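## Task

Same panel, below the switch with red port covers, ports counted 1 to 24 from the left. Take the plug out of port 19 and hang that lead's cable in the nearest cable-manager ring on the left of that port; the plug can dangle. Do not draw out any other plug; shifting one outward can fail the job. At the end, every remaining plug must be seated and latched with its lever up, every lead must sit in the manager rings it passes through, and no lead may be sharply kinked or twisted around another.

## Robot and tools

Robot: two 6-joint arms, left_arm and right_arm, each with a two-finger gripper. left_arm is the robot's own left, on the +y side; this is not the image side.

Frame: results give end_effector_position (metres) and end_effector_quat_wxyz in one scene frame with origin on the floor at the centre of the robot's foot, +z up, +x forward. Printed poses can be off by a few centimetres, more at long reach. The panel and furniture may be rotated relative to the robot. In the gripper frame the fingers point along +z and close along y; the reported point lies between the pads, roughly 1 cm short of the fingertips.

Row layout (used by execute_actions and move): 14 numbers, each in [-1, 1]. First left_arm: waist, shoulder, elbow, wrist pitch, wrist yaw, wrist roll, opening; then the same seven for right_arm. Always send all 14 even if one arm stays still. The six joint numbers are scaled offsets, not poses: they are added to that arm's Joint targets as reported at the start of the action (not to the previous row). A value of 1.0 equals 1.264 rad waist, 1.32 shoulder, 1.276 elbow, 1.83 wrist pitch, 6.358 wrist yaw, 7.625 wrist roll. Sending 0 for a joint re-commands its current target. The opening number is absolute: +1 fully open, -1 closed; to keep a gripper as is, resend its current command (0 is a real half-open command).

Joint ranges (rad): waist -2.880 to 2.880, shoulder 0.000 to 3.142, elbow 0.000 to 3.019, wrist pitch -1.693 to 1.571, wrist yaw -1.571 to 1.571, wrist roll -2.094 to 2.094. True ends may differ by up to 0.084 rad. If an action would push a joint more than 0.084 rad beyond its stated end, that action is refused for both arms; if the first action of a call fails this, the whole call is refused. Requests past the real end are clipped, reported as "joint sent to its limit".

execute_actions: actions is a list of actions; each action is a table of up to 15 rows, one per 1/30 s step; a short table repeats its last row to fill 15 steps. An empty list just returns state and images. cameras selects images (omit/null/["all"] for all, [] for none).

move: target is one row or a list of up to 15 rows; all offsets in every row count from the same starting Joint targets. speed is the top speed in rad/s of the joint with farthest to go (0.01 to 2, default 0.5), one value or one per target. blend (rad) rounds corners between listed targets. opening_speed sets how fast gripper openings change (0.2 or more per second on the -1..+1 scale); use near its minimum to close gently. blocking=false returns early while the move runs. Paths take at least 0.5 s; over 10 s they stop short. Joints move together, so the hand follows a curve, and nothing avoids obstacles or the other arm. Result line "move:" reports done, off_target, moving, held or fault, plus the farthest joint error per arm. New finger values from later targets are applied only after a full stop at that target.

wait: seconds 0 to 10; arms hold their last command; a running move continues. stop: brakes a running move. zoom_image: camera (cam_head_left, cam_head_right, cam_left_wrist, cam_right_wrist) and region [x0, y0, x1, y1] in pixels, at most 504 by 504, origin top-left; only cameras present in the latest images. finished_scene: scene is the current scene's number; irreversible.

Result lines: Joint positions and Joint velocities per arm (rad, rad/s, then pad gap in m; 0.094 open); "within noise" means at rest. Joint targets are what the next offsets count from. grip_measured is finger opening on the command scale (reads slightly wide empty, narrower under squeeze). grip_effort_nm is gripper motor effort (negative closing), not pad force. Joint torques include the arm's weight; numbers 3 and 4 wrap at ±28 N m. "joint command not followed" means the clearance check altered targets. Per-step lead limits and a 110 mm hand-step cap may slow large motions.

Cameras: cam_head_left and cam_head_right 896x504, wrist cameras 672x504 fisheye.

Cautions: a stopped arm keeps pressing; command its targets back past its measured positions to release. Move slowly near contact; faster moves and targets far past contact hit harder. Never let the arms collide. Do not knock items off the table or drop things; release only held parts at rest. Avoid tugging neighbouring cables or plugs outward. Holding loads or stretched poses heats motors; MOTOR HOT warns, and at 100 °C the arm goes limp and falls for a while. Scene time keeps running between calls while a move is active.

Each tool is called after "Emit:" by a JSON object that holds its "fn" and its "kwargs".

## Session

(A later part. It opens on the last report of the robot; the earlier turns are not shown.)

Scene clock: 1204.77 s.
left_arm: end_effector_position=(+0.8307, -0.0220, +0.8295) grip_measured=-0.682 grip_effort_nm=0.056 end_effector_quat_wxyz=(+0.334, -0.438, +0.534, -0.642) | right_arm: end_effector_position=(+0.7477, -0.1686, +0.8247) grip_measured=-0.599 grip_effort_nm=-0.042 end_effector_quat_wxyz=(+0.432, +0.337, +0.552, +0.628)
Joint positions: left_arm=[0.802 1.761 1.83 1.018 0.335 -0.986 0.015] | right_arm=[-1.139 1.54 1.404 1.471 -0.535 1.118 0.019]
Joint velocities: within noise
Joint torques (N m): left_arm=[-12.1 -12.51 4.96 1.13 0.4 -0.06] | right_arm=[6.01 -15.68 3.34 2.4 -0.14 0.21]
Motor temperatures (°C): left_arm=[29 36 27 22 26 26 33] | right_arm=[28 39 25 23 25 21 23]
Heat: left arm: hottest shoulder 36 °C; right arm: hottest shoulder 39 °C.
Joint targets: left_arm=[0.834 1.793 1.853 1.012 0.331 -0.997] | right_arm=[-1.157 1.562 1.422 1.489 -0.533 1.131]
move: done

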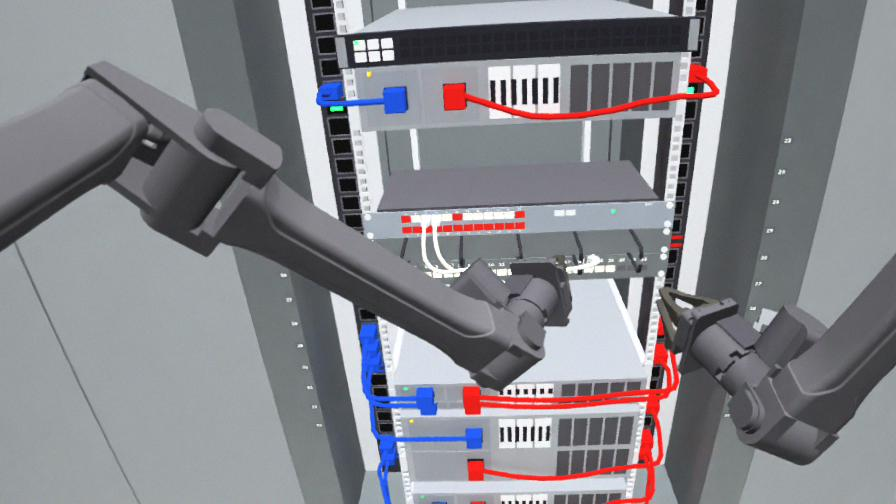

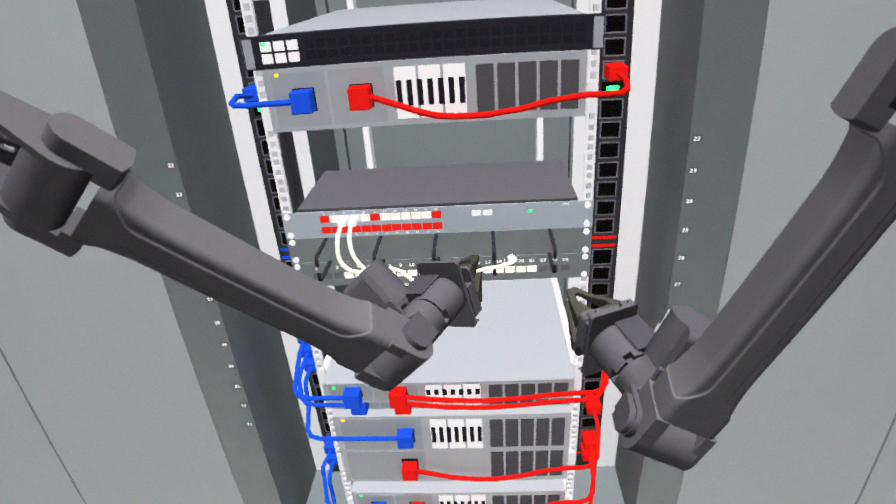

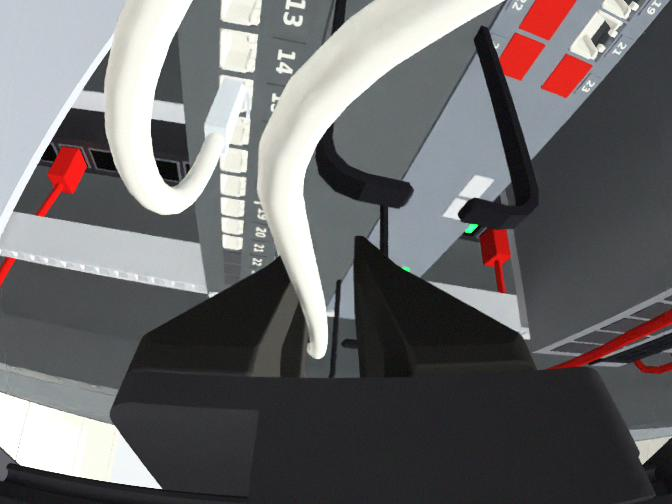

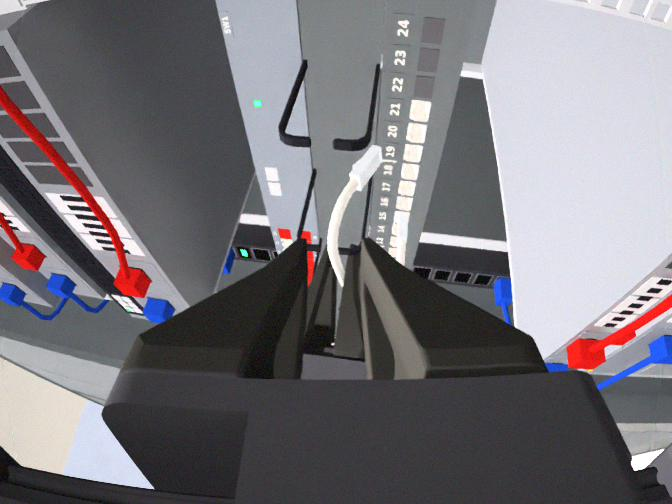

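Emit:
{"fn": "zoom_image", "kwargs": {"camera": "cam_head_left", "region": [400, 210, 620, 310]}}

Emit:
{"fn": "zoom_image", "kwargs": {"camera": "cam_head_right", "region": [320, 210, 540, 310]}}

Emit:
{"fn": "zoom_image", "kwargs": {"camera": "cam_left_wrist", "region": [100, 0, 600, 380]}}

Emit:
{"fn": "zoom_image", "kwargs": {"camera": "cam_right_wrist", "region": [300, 210, 380, 300]}}

Scaled by 2.291 from the camera's 896x504 image, which has a finer 1280x720 frame.

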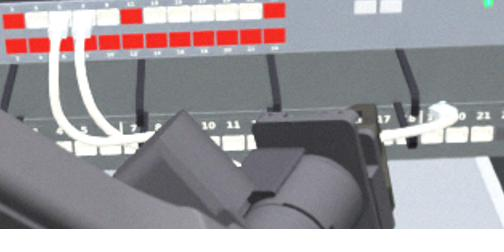

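Scaled by 2.291 from the camera's 896x504 image, which has a finer 1280x720 frame.

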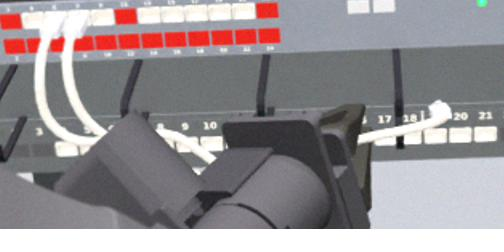

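Scaled by 1.008 from the camera's 672x504 image, which has a finer 960x720 frame.

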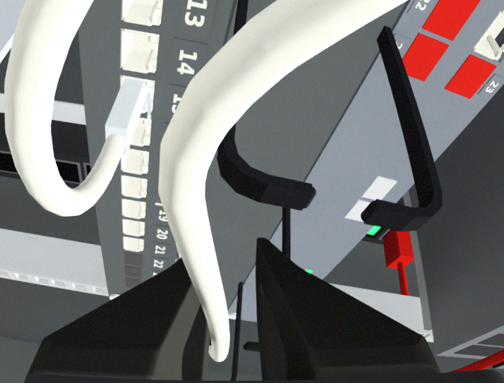

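Scaled by 5.600 from the camera's 672x504 image, which has a finer 960x720 frame.

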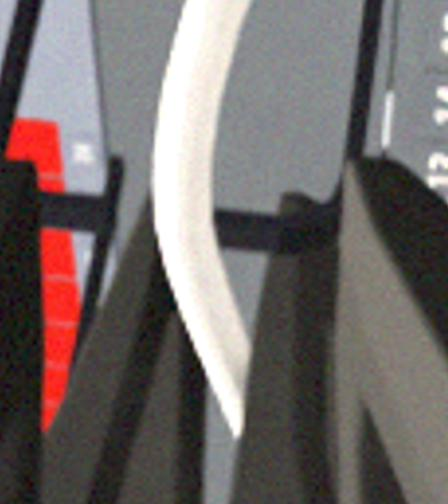

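Emit:
{"fn": "move", "kwargs": {"target": [0.0087,-0.0591,-0.1082,0.0503,0,0,-0.68,0,0,0,0,0,0,-0.6], "speed": 0.1}}

Emit:
{"fn": "zoom_image", "kwargs": {"camera": "cam_right_wrist", "region": [300, 100, 400, 280]}}

Emit:
{"fn": "zoom_image", "kwargs": {"camera": "cam_left_wrist", "region": [200, 0, 500, 380]}}

Emit:
{"fn": "zoom_image", "kwargs": {"camera": "cam_head_left", "region": [400, 210, 620, 310]}}

Scene clock: 1288.60 s.
left_arm: end_effector_position=(+0.8033, -0.0164, +0.8273) grip_measured=-0.682 grip_effort_nm=0.051 end_effector_quat_wxyz=(+0.333, -0.438, +0.538, -0.639) | right_arm: end_effector_position=(+0.7477, -0.1686, +0.8247) grip_measured=-0.599 grip_effort_nm=-0.037 end_effector_quat_wxyz=(+0.432, +0.337, +0.552, +0.628)
Joint positions: left_arm=[0.811 1.73 1.722 1.089 0.335 -0.986 0.015] | right_arm=[-1.139 1.54 1.404 1.471 -0.535 1.118 0.019]
Joint velocities: within noise
Joint torques (N m): left_arm=[-11.4 -15.38 2.29 1.98 0.4 -0.06] | right_arm=[5.89 -15.44 3.26 2.36 -0.18 0.23]
Motor temperatures (°C): left_arm=[29 36 28 22 26 26 31] | right_arm=[28 39 25 23 25 21 23]
Heat: left arm: hottest shoulder 36 °C; right arm: hottest shoulder 39 °C.
Joint targets: left_arm=[0.845 1.715 1.715 1.104 0.331 -0.997] | right_arm=[-1.157 1.562 1.422 1.489 -0.533 1.131]
move: done

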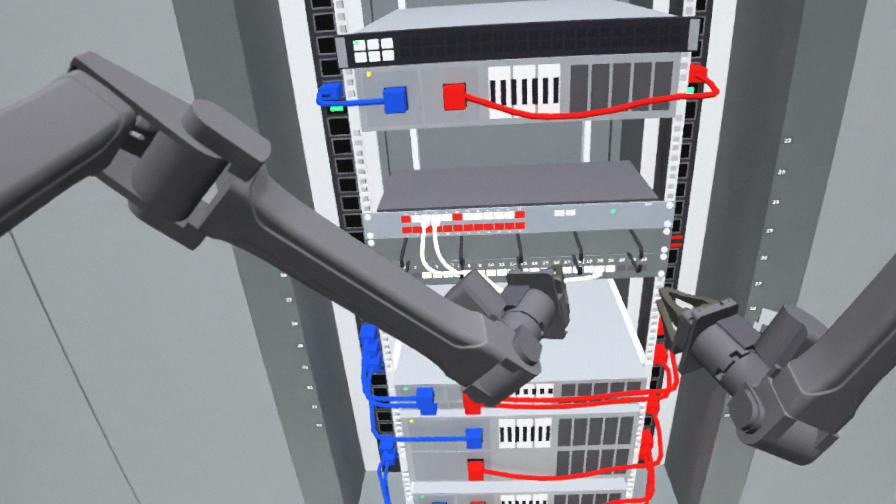

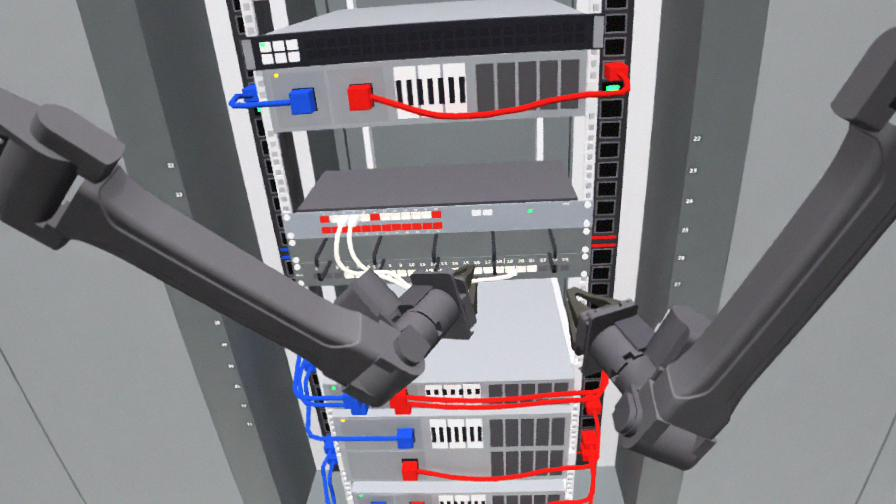

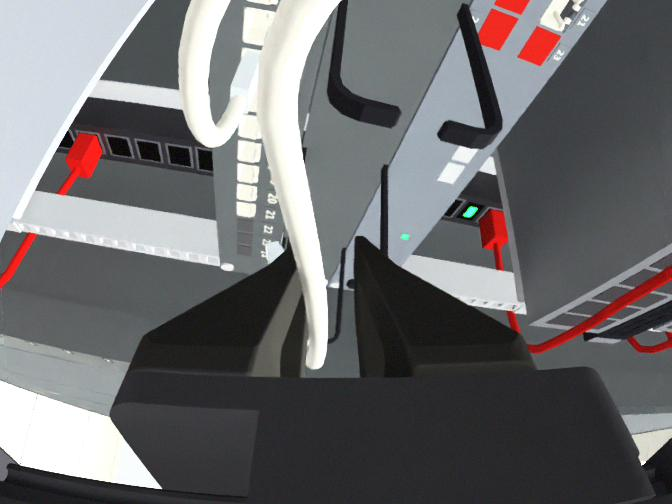

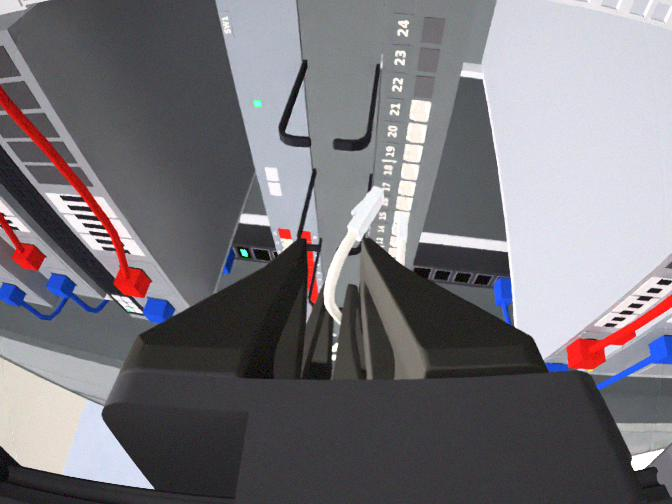

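Scaled by 2.800 from the camera's 672x504 image, which has a finer 960x720 frame.

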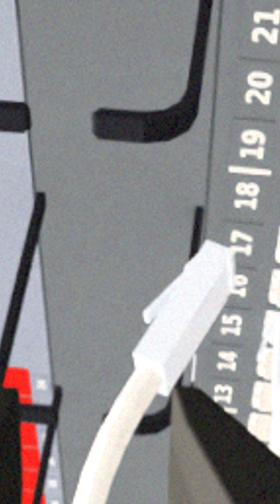

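Scaled by 1.326 from the camera's 672x504 image, which has a finer 960x720 frame.

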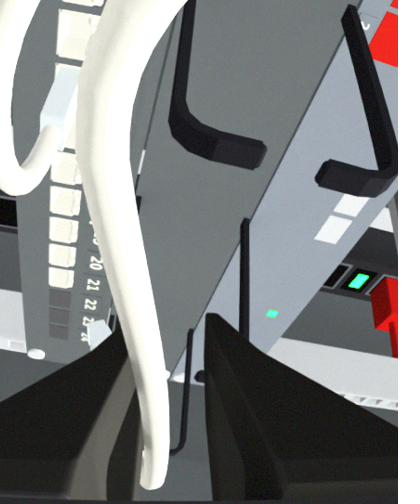

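Scaled by 2.291 from the camera's 896x504 image, which has a finer 1280x720 frame.

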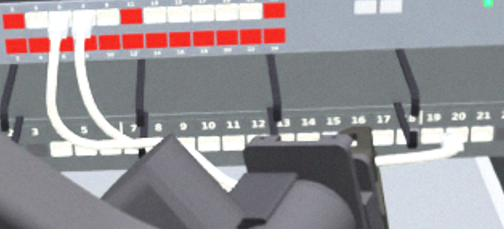

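Emit:
{"fn": "move", "kwargs": {"target": [0,-0.0087,-0.0663,0.0412,0,0,-0.68,0,0,0,0,0,0,-0.6], "speed": 0.1}}

Emit:
{"fn": "zoom_image", "kwargs": {"camera": "cam_right_wrist", "region": [280, 150, 400, 370]}}

Emit:
{"fn": "zoom_image", "kwargs": {"camera": "cam_left_wrist", "region": [200, 0, 500, 380]}}

Emit:
{"fn": "zoom_image", "kwargs": {"camera": "cam_head_left", "region": [400, 210, 620, 310]}}

Scene clock: 1301.43 s.
left_arm: end_effector_position=(+0.7768, -0.0160, +0.8272) grip_measured=-0.682 grip_effort_nm=0.051 end_effector_quat_wxyz=(+0.335, -0.437, +0.537, -0.638) | right_arm: end_effector_position=(+0.7477, -0.1686, +0.8247) grip_measured=-0.599 grip_effort_nm=-0.042 end_effector_quat_wxyz=(+0.432, +0.337, +0.552, +0.628)
Joint positions: left_arm=[0.812 1.719 1.638 1.166 0.335 -0.986 0.015] | right_arm=[-1.139 1.54 1.404 1.471 -0.535 1.118 0.019]
Joint velocities: within noise
Joint torques (N m): left_arm=[-11.46 -14.97 1.76 1.91 0.39 -0.06] | right_arm=[6.07 -15.38 3.36 2.3 -0.15 0.21]
Motor temperatures (°C): left_arm=[29 37 27 22 26 26 30] | right_arm=[28 39 25 23 25 21 23]
Heat: left arm: hottest shoulder 37 °C; right arm: hottest shoulder 39 °C.
Joint targets: left_arm=[0.845 1.703 1.630 1.179 0.331 -0.997] | right_arm=[-1.157 1.562 1.422 1.489 -0.533 1.131]
move: done

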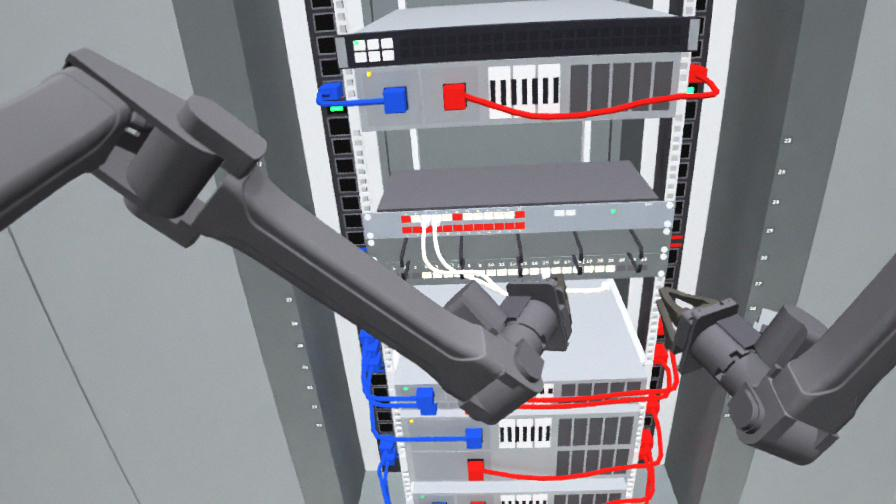

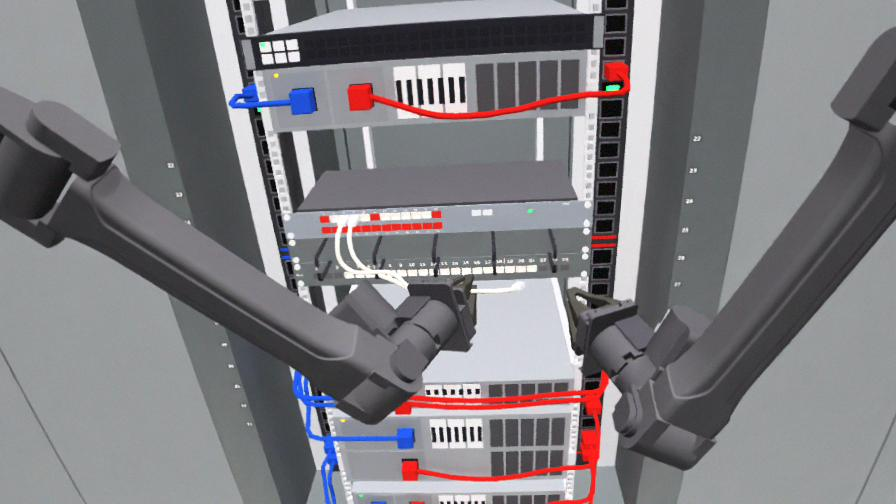

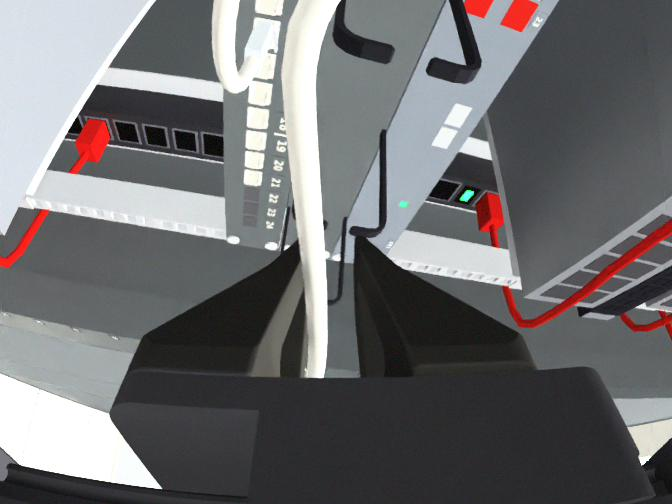

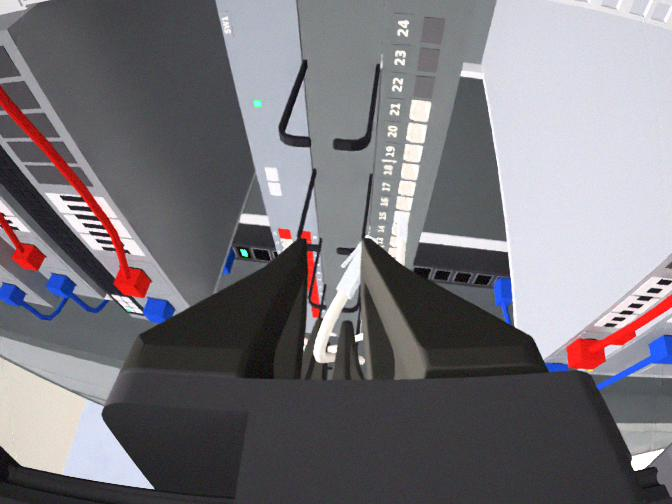

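Scaled by 2.291 from the camera's 672x504 image, which has a finer 960x720 frame.

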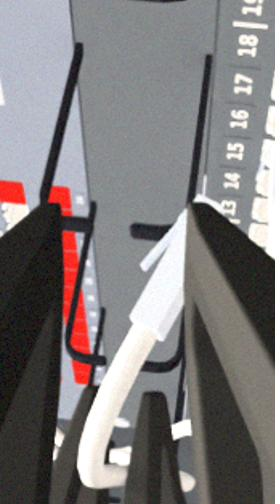

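Scaled by 1.326 from the camera's 672x504 image, which has a finer 960x720 frame.

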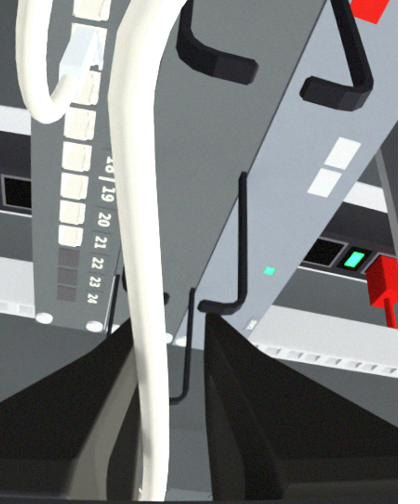

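Scaled by 2.291 from the camera's 896x504 image, which has a finer 1280x720 frame.

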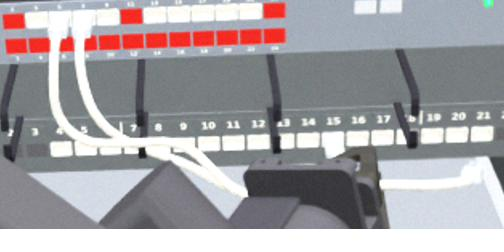

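Emit:
{"fn": "move", "kwargs": {"target": [0.0071,-0.0142,-0.0568,0.0305,0,0,-0.68,0,0,0,0,0,0,-0.6], "speed": 0.1, "cameras": ["cam_left_wrist","cam_right_wrist"]}}

Emit:
{"fn": "zoom_image", "kwargs": {"camera": "cam_right_wrist", "region": [280, 150, 400, 370]}}

Emit:
{"fn": "zoom_image", "kwargs": {"camera": "cam_left_wrist", "region": [200, 0, 500, 380]}}

Scene clock: 1327.30 s.
left_arm: end_effector_position=(+0.7570, -0.0087, +0.8263) grip_measured=-0.682 grip_effort_nm=0.051 end_effector_quat_wxyz=(+0.338, -0.437, +0.540, -0.635) | right_arm: end_effector_position=(+0.7477, -0.1686, +0.8247) grip_measured=-0.599 grip_effort_nm=-0.032 end_effector_quat_wxyz=(+0.432, +0.337, +0.552, +0.628)
Joint positions: left_arm=[0.822 1.7 1.565 1.222 0.335 -0.986 0.015] | right_arm=[-1.139 1.54 1.404 1.471 -0.535 1.118 0.019]
Joint velocities: within noise
Joint torques (N m): left_arm=[-11.11 -14.8 1.47 2.03 0.39 -0.07] | right_arm=[6.24 -15.21 3.3 2.35 -0.15 0.21]
Motor temperatures (°C): left_arm=[29 37 26 22 26 26 30] | right_arm=[28 39 25 23 25 21 23]
Heat: left arm: hottest shoulder 37 °C; right arm: hottest shoulder 39 °C.
Joint targets: left_arm=[0.854 1.684 1.558 1.235 0.331 -0.997] | right_arm=[-1.157 1.562 1.422 1.489 -0.533 1.131]
move: done
Images, in order (width x height): cam_left_wrist 672x504, cam_right_wrist 672x504.

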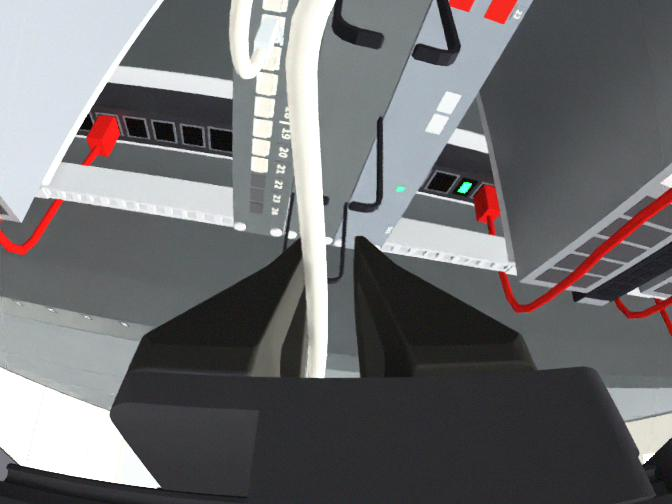

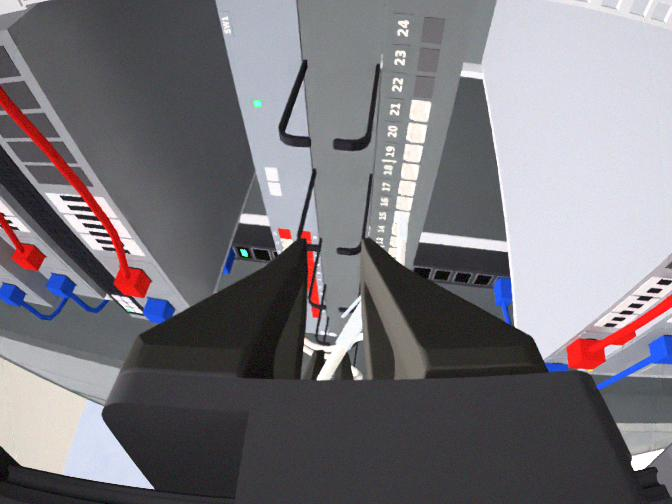

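Scaled by 2.291 from the camera's 672x504 image, which has a finer 960x720 frame.

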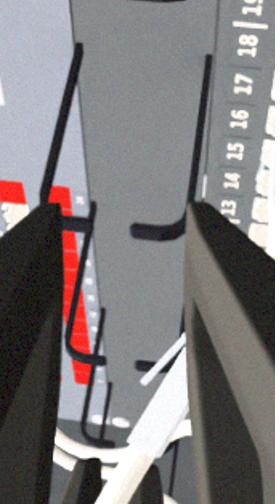

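Scaled by 1.326 from the camera's 672x504 image, which has a finer 960x720 frame.

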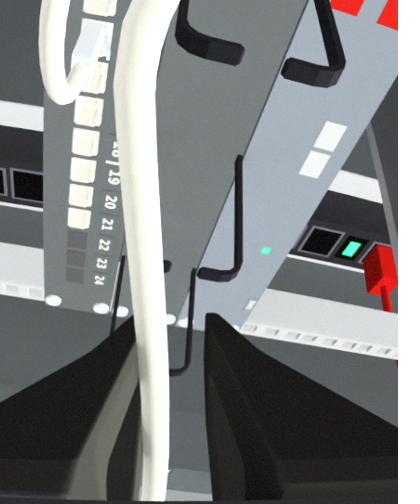

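Emit:
{"fn": "move", "kwargs": {"target": [0,-0.0135,-0.0753,0.0464,0,0,-0.68,0,0,0,0,0,0,-0.6], "speed": 0.1}}

Emit:
{"fn": "zoom_image", "kwargs": {"camera": "cam_right_wrist", "region": [250, 150, 450, 390]}}

Emit:
{"fn": "zoom_image", "kwargs": {"camera": "cam_left_wrist", "region": [200, 0, 500, 380]}}

Scene clock: 1346.47 s.
left_arm: end_effector_position=(+0.7289, -0.0034, +0.8322) grip_measured=-0.682 grip_effort_nm=0.051 end_effector_quat_wxyz=(+0.342, -0.436, +0.538, -0.635) | right_arm: end_effector_position=(+0.7477, -0.1686, +0.8247) grip_measured=-0.599 grip_effort_nm=-0.037 end_effector_quat_wxyz=(+0.432, +0.337, +0.552, +0.628)
Joint positions: left_arm=[0.823 1.681 1.469 1.307 0.335 -0.986 0.015] | right_arm=[-1.139 1.54 1.404 1.471 -0.535 1.118 0.019]
Joint velocities: within noise
Joint torques (N m): left_arm=[-10.99 -13.92 0.91 2.06 0.39 -0.06] | right_arm=[5.89 -15.09 3.37 2.33 -0.16 0.24]
Motor temperatures (°C): left_arm=[29 37 26 22 26 26 30] | right_arm=[28 39 25 23 25 21 23]
Heat: left arm: hottest shoulder 37 °C; right arm: hottest shoulder 39 °C.
Joint targets: left_arm=[0.854 1.666 1.462 1.320 0.331 -0.997] | right_arm=[-1.157 1.562 1.422 1.489 -0.533 1.131]
move: done

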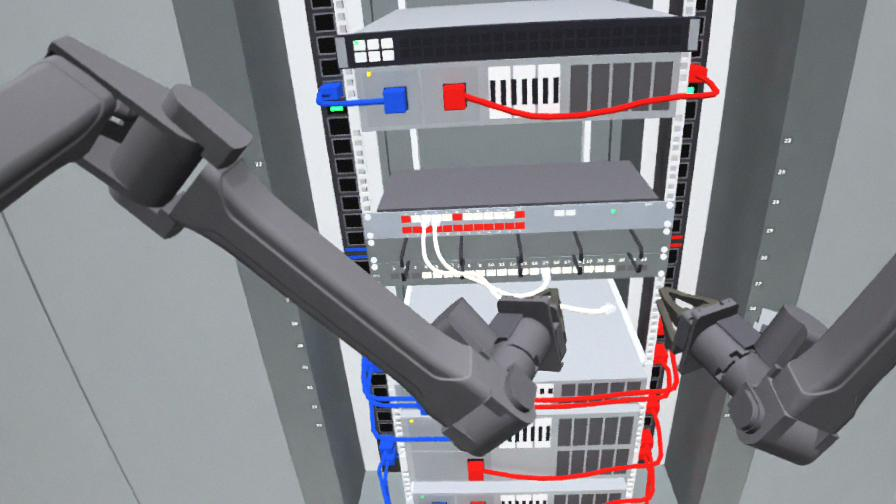

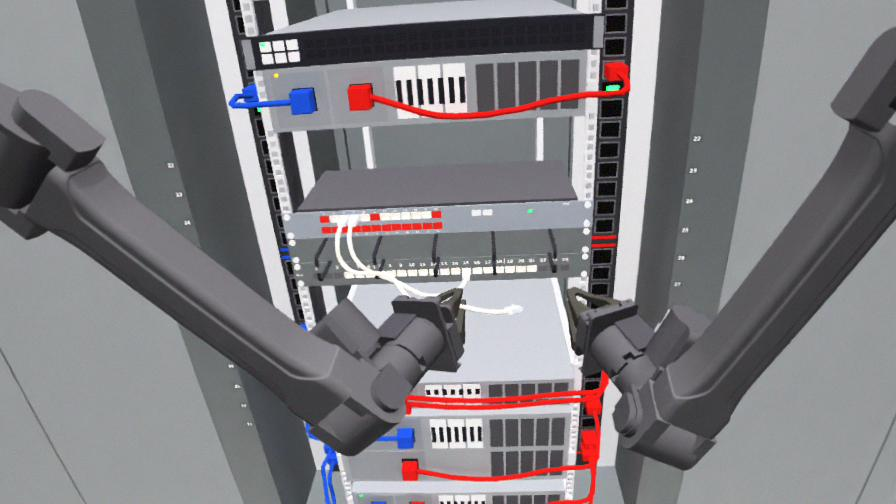

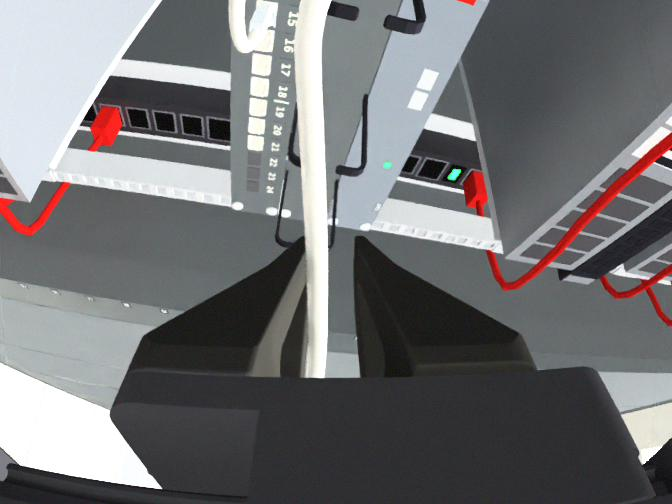

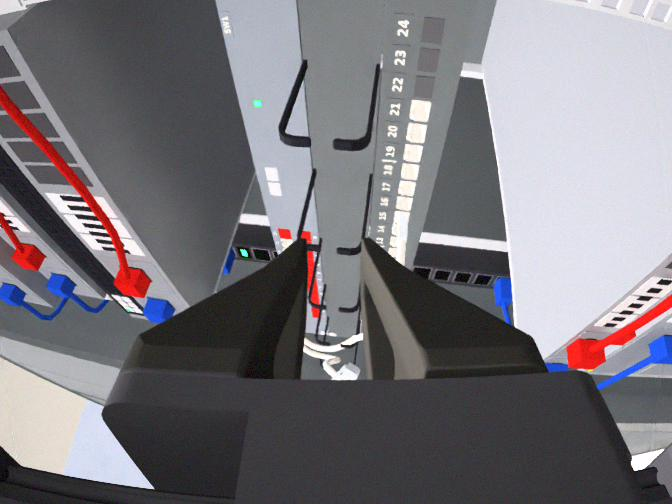

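Scaled by 2.100 from the camera's 672x504 image, which has a finer 960x720 frame.

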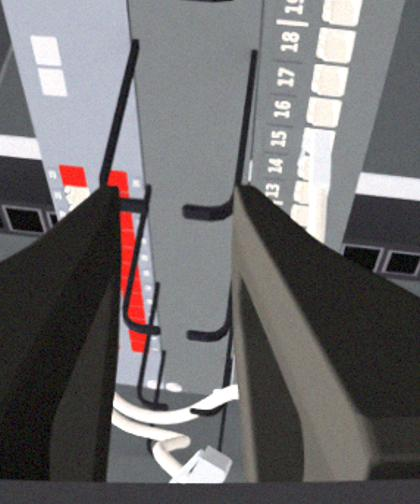

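Scaled by 1.326 from the camera's 672x504 image, which has a finer 960x720 frame.

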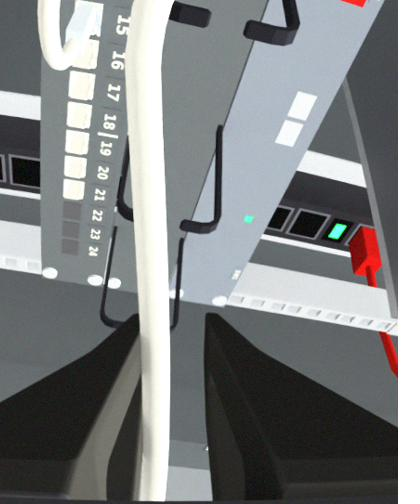

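Emit:
{"fn": "zoom_image", "kwargs": {"camera": "cam_head_left", "region": [540, 270, 640, 340]}}

Emit:
{"fn": "zoom_image", "kwargs": {"camera": "cam_head_right", "region": [450, 270, 550, 340]}}

Scaled by 5.040 from the camera's 896x504 image, which has a finer 1280x720 frame.

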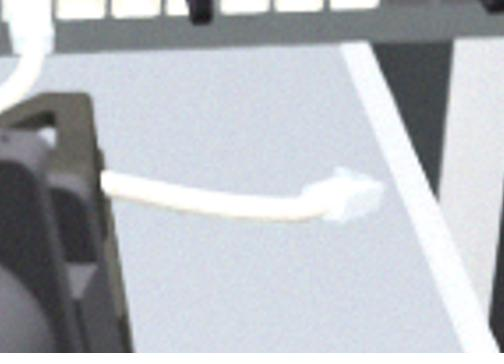

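Scaled by 5.040 from the camera's 896x504 image, which has a finer 1280x720 frame.

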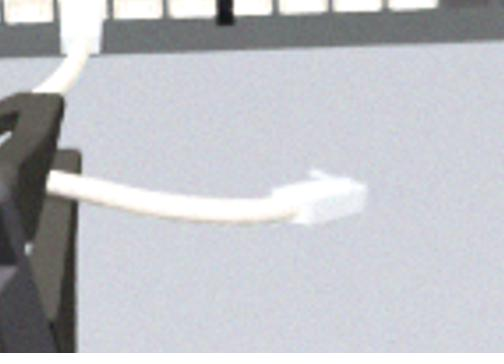

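Emit:
{"fn": "move", "kwargs": {"target": [[0,0,0,0,0,0,-0.68,0,0,-0.12,0.0,0,0,-0.5],[0,0,0,0,0,0,-0.68,0.1978,0,-0.192,0.0148,0.0596,-0.031,-0.5]], "speed": 0.3, "blend": [0.05,0]}}

Emit:
{"fn": "zoom_image", "kwargs": {"camera": "cam_right_wrist", "region": [200, 100, 500, 400]}}

Emit:
{"fn": "zoom_image", "kwargs": {"camera": "cam_head_left", "region": [540, 250, 660, 350]}}

Scene clock: 1430.97 s.
left_arm: end_effector_position=(+0.7289, -0.0032, +0.8324) grip_measured=-0.682 grip_effort_nm=0.051 end_effector_quat_wxyz=(+0.343, -0.436, +0.538, -0.635) | right_arm: end_effector_position=(+0.6803, -0.1025, +0.8236) grip_measured=-0.501 grip_effort_nm=0.110 end_effector_quat_wxyz=(+0.422, +0.465, +0.573, +0.527)
Joint positions: left_arm=[0.823 1.681 1.469 1.308 0.335 -0.986 0.015] | right_arm=[-0.924 1.543 1.184 1.499 -0.157 0.91 0.023]
Joint velocities: within noise
Joint torques (N m): left_arm=[-10.87 -13.92 1.01 1.88 0.39 -0.06] | right_arm=[11.05 -11.46 -0.35 2.11 -0.3 -0.05]
Motor temperatures (°C): left_arm=[28 39 25 22 26 26 29] | right_arm=[27 39 25 23 25 21 23]
Heat: left arm: hottest shoulder 39 °C; right arm: hottest shoulder 39 °C.
Joint targets: left_arm=[0.854 1.667 1.462 1.320 0.331 -0.997] | right_arm=[-0.907 1.562 1.177 1.517 -0.154 0.895]
move: done

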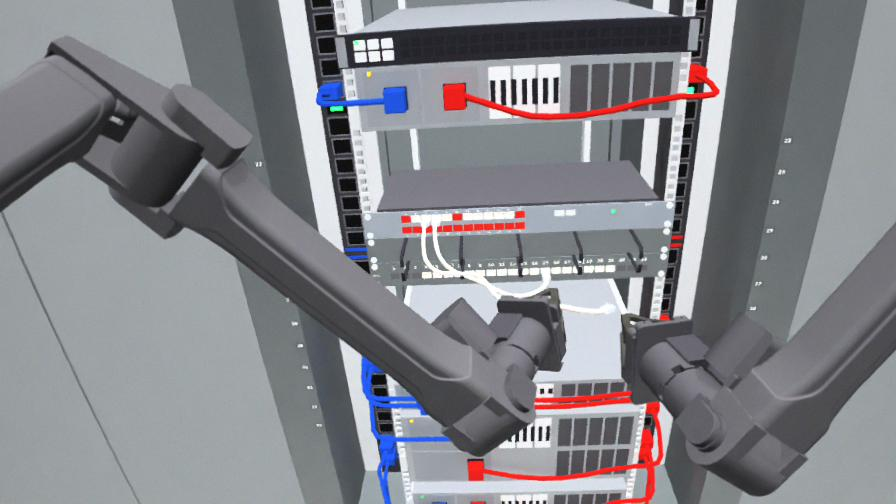

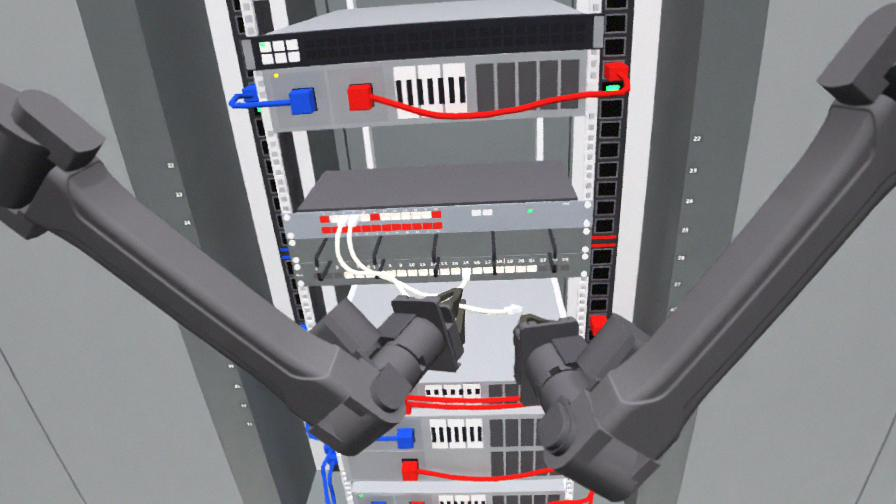

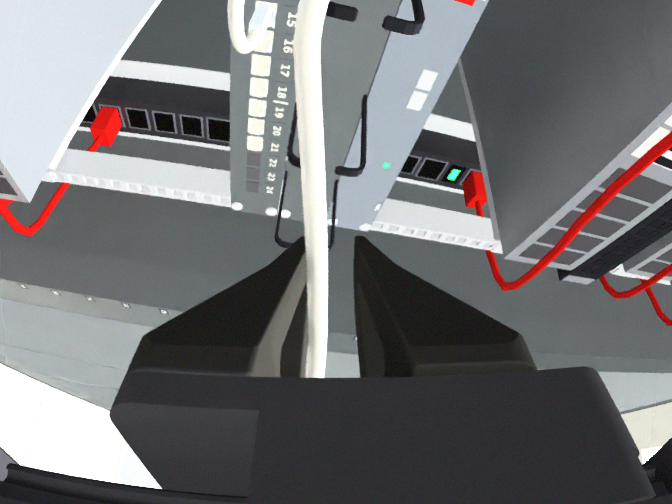

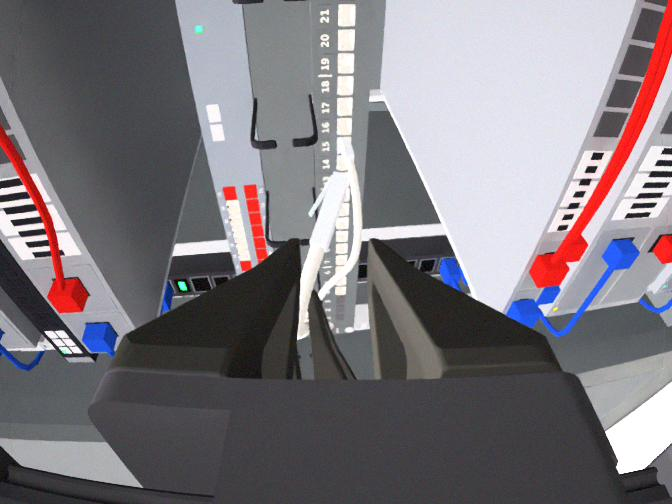

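Scaled by 1.680 from the camera's 672x504 image, which has a finer 960x720 frame.

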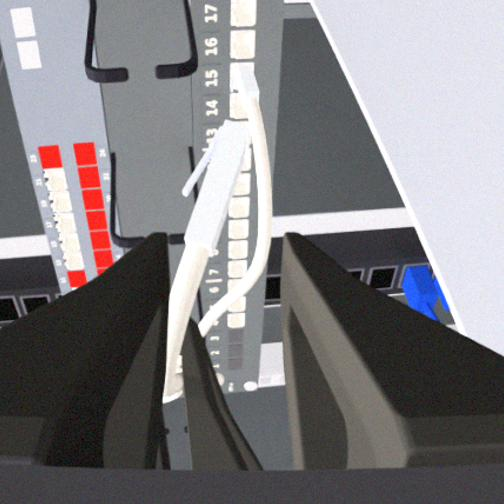

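Scaled by 4.200 from the camera's 896x504 image, which has a finer 1280x720 frame.

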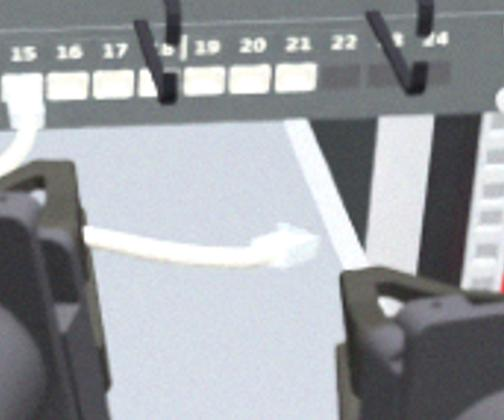

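Emit:
{"fn": "move", "kwargs": {"target": [0,0,0,0,0,0,-0.68,0.0293,0.0288,0.1669,-0.0951,0.0024,-0.0013,-0.5], "speed": 0.15}}

Emit:
{"fn": "zoom_image", "kwargs": {"camera": "cam_right_wrist", "region": [240, 150, 440, 390]}}

Emit:
{"fn": "zoom_image", "kwargs": {"camera": "cam_head_left", "region": [540, 250, 660, 350]}}

Scene clock: 1453.30 s.
left_arm: end_effector_position=(+0.7289, -0.0032, +0.8324) grip_measured=-0.682 grip_effort_nm=0.051 end_effector_quat_wxyz=(+0.343, -0.436, +0.538, -0.635) | right_arm: end_effector_position=(+0.7420, -0.0839, +0.8209) grip_measured=-0.501 grip_effort_nm=0.110 end_effector_quat_wxyz=(+0.422, +0.470, +0.564, +0.531)
Joint positions: left_arm=[0.823 1.681 1.469 1.308 0.335 -0.986 0.015] | right_arm=[-0.891 1.578 1.376 1.352 -0.141 0.899 0.023]
Joint velocities: within noise
Joint torques (N m): left_arm=[-10.75 -13.86 0.99 1.88 0.39 -0.06] | right_arm=[12.1 -12.34 2.59 1.03 -0.3 -0.06]
Motor temperatures (°C): left_arm=[28 39 25 22 26 26 29] | right_arm=[28 39 25 23 25 21 23]
Heat: left arm: hottest shoulder 39 °C; right arm: hottest shoulder 39 °C.
Joint targets: left_arm=[0.854 1.667 1.462 1.320 0.331 -0.997] | right_arm=[-0.870 1.600 1.390 1.342 -0.138 0.885]
move: done

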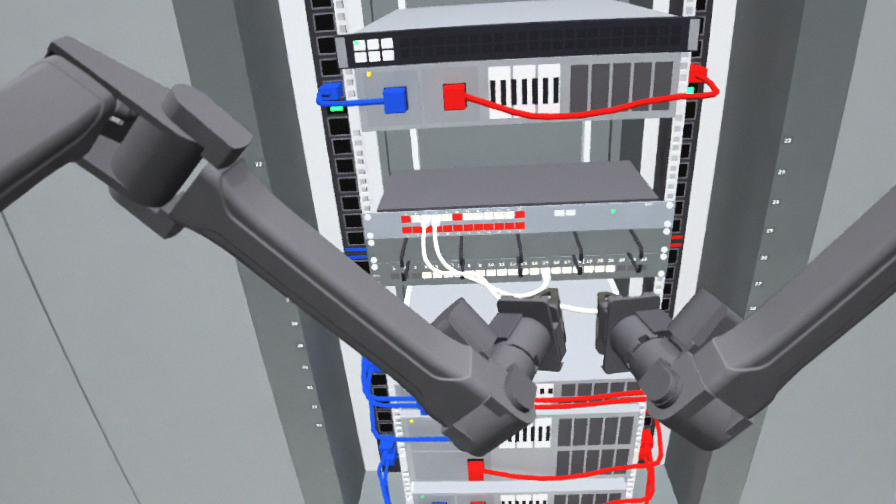

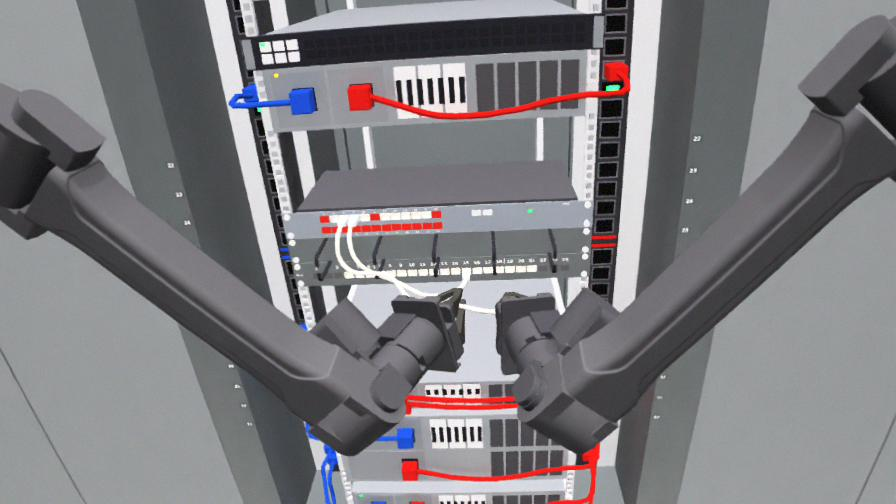

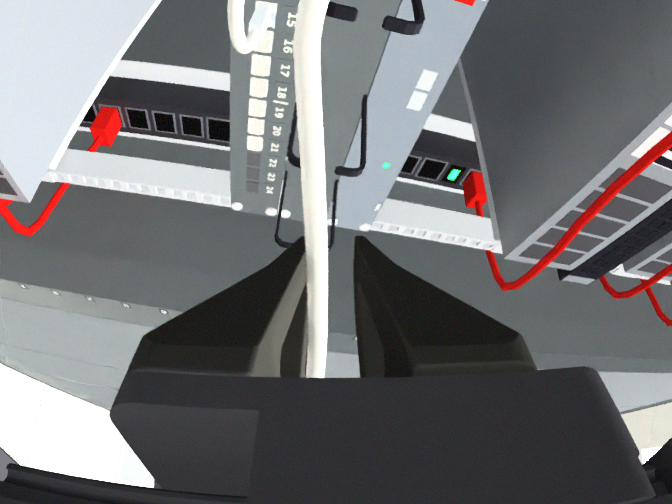

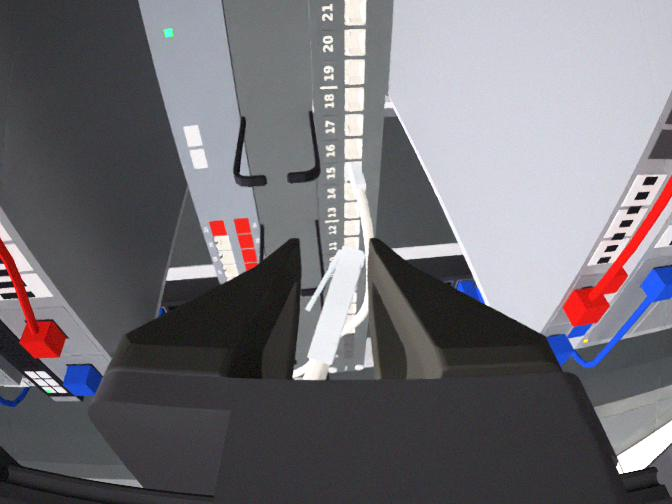

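Scaled by 2.100 from the camera's 672x504 image, which has a finer 960x720 frame.

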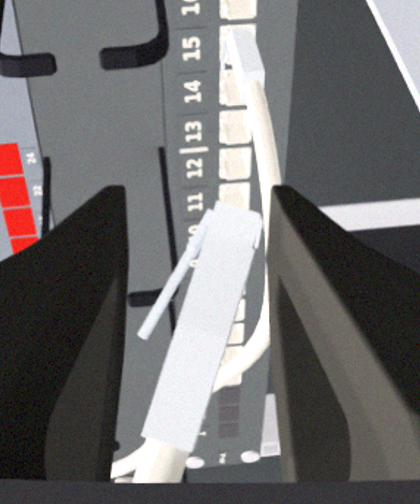

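Scaled by 4.200 from the camera's 896x504 image, which has a finer 1280x720 frame.

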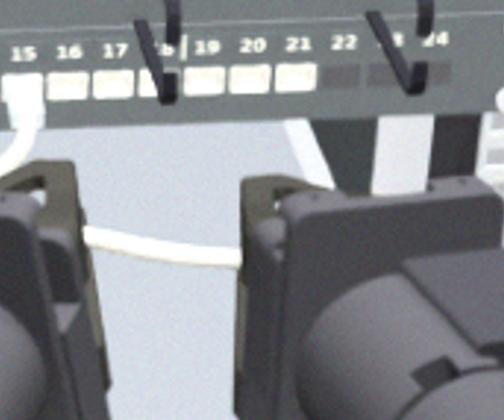

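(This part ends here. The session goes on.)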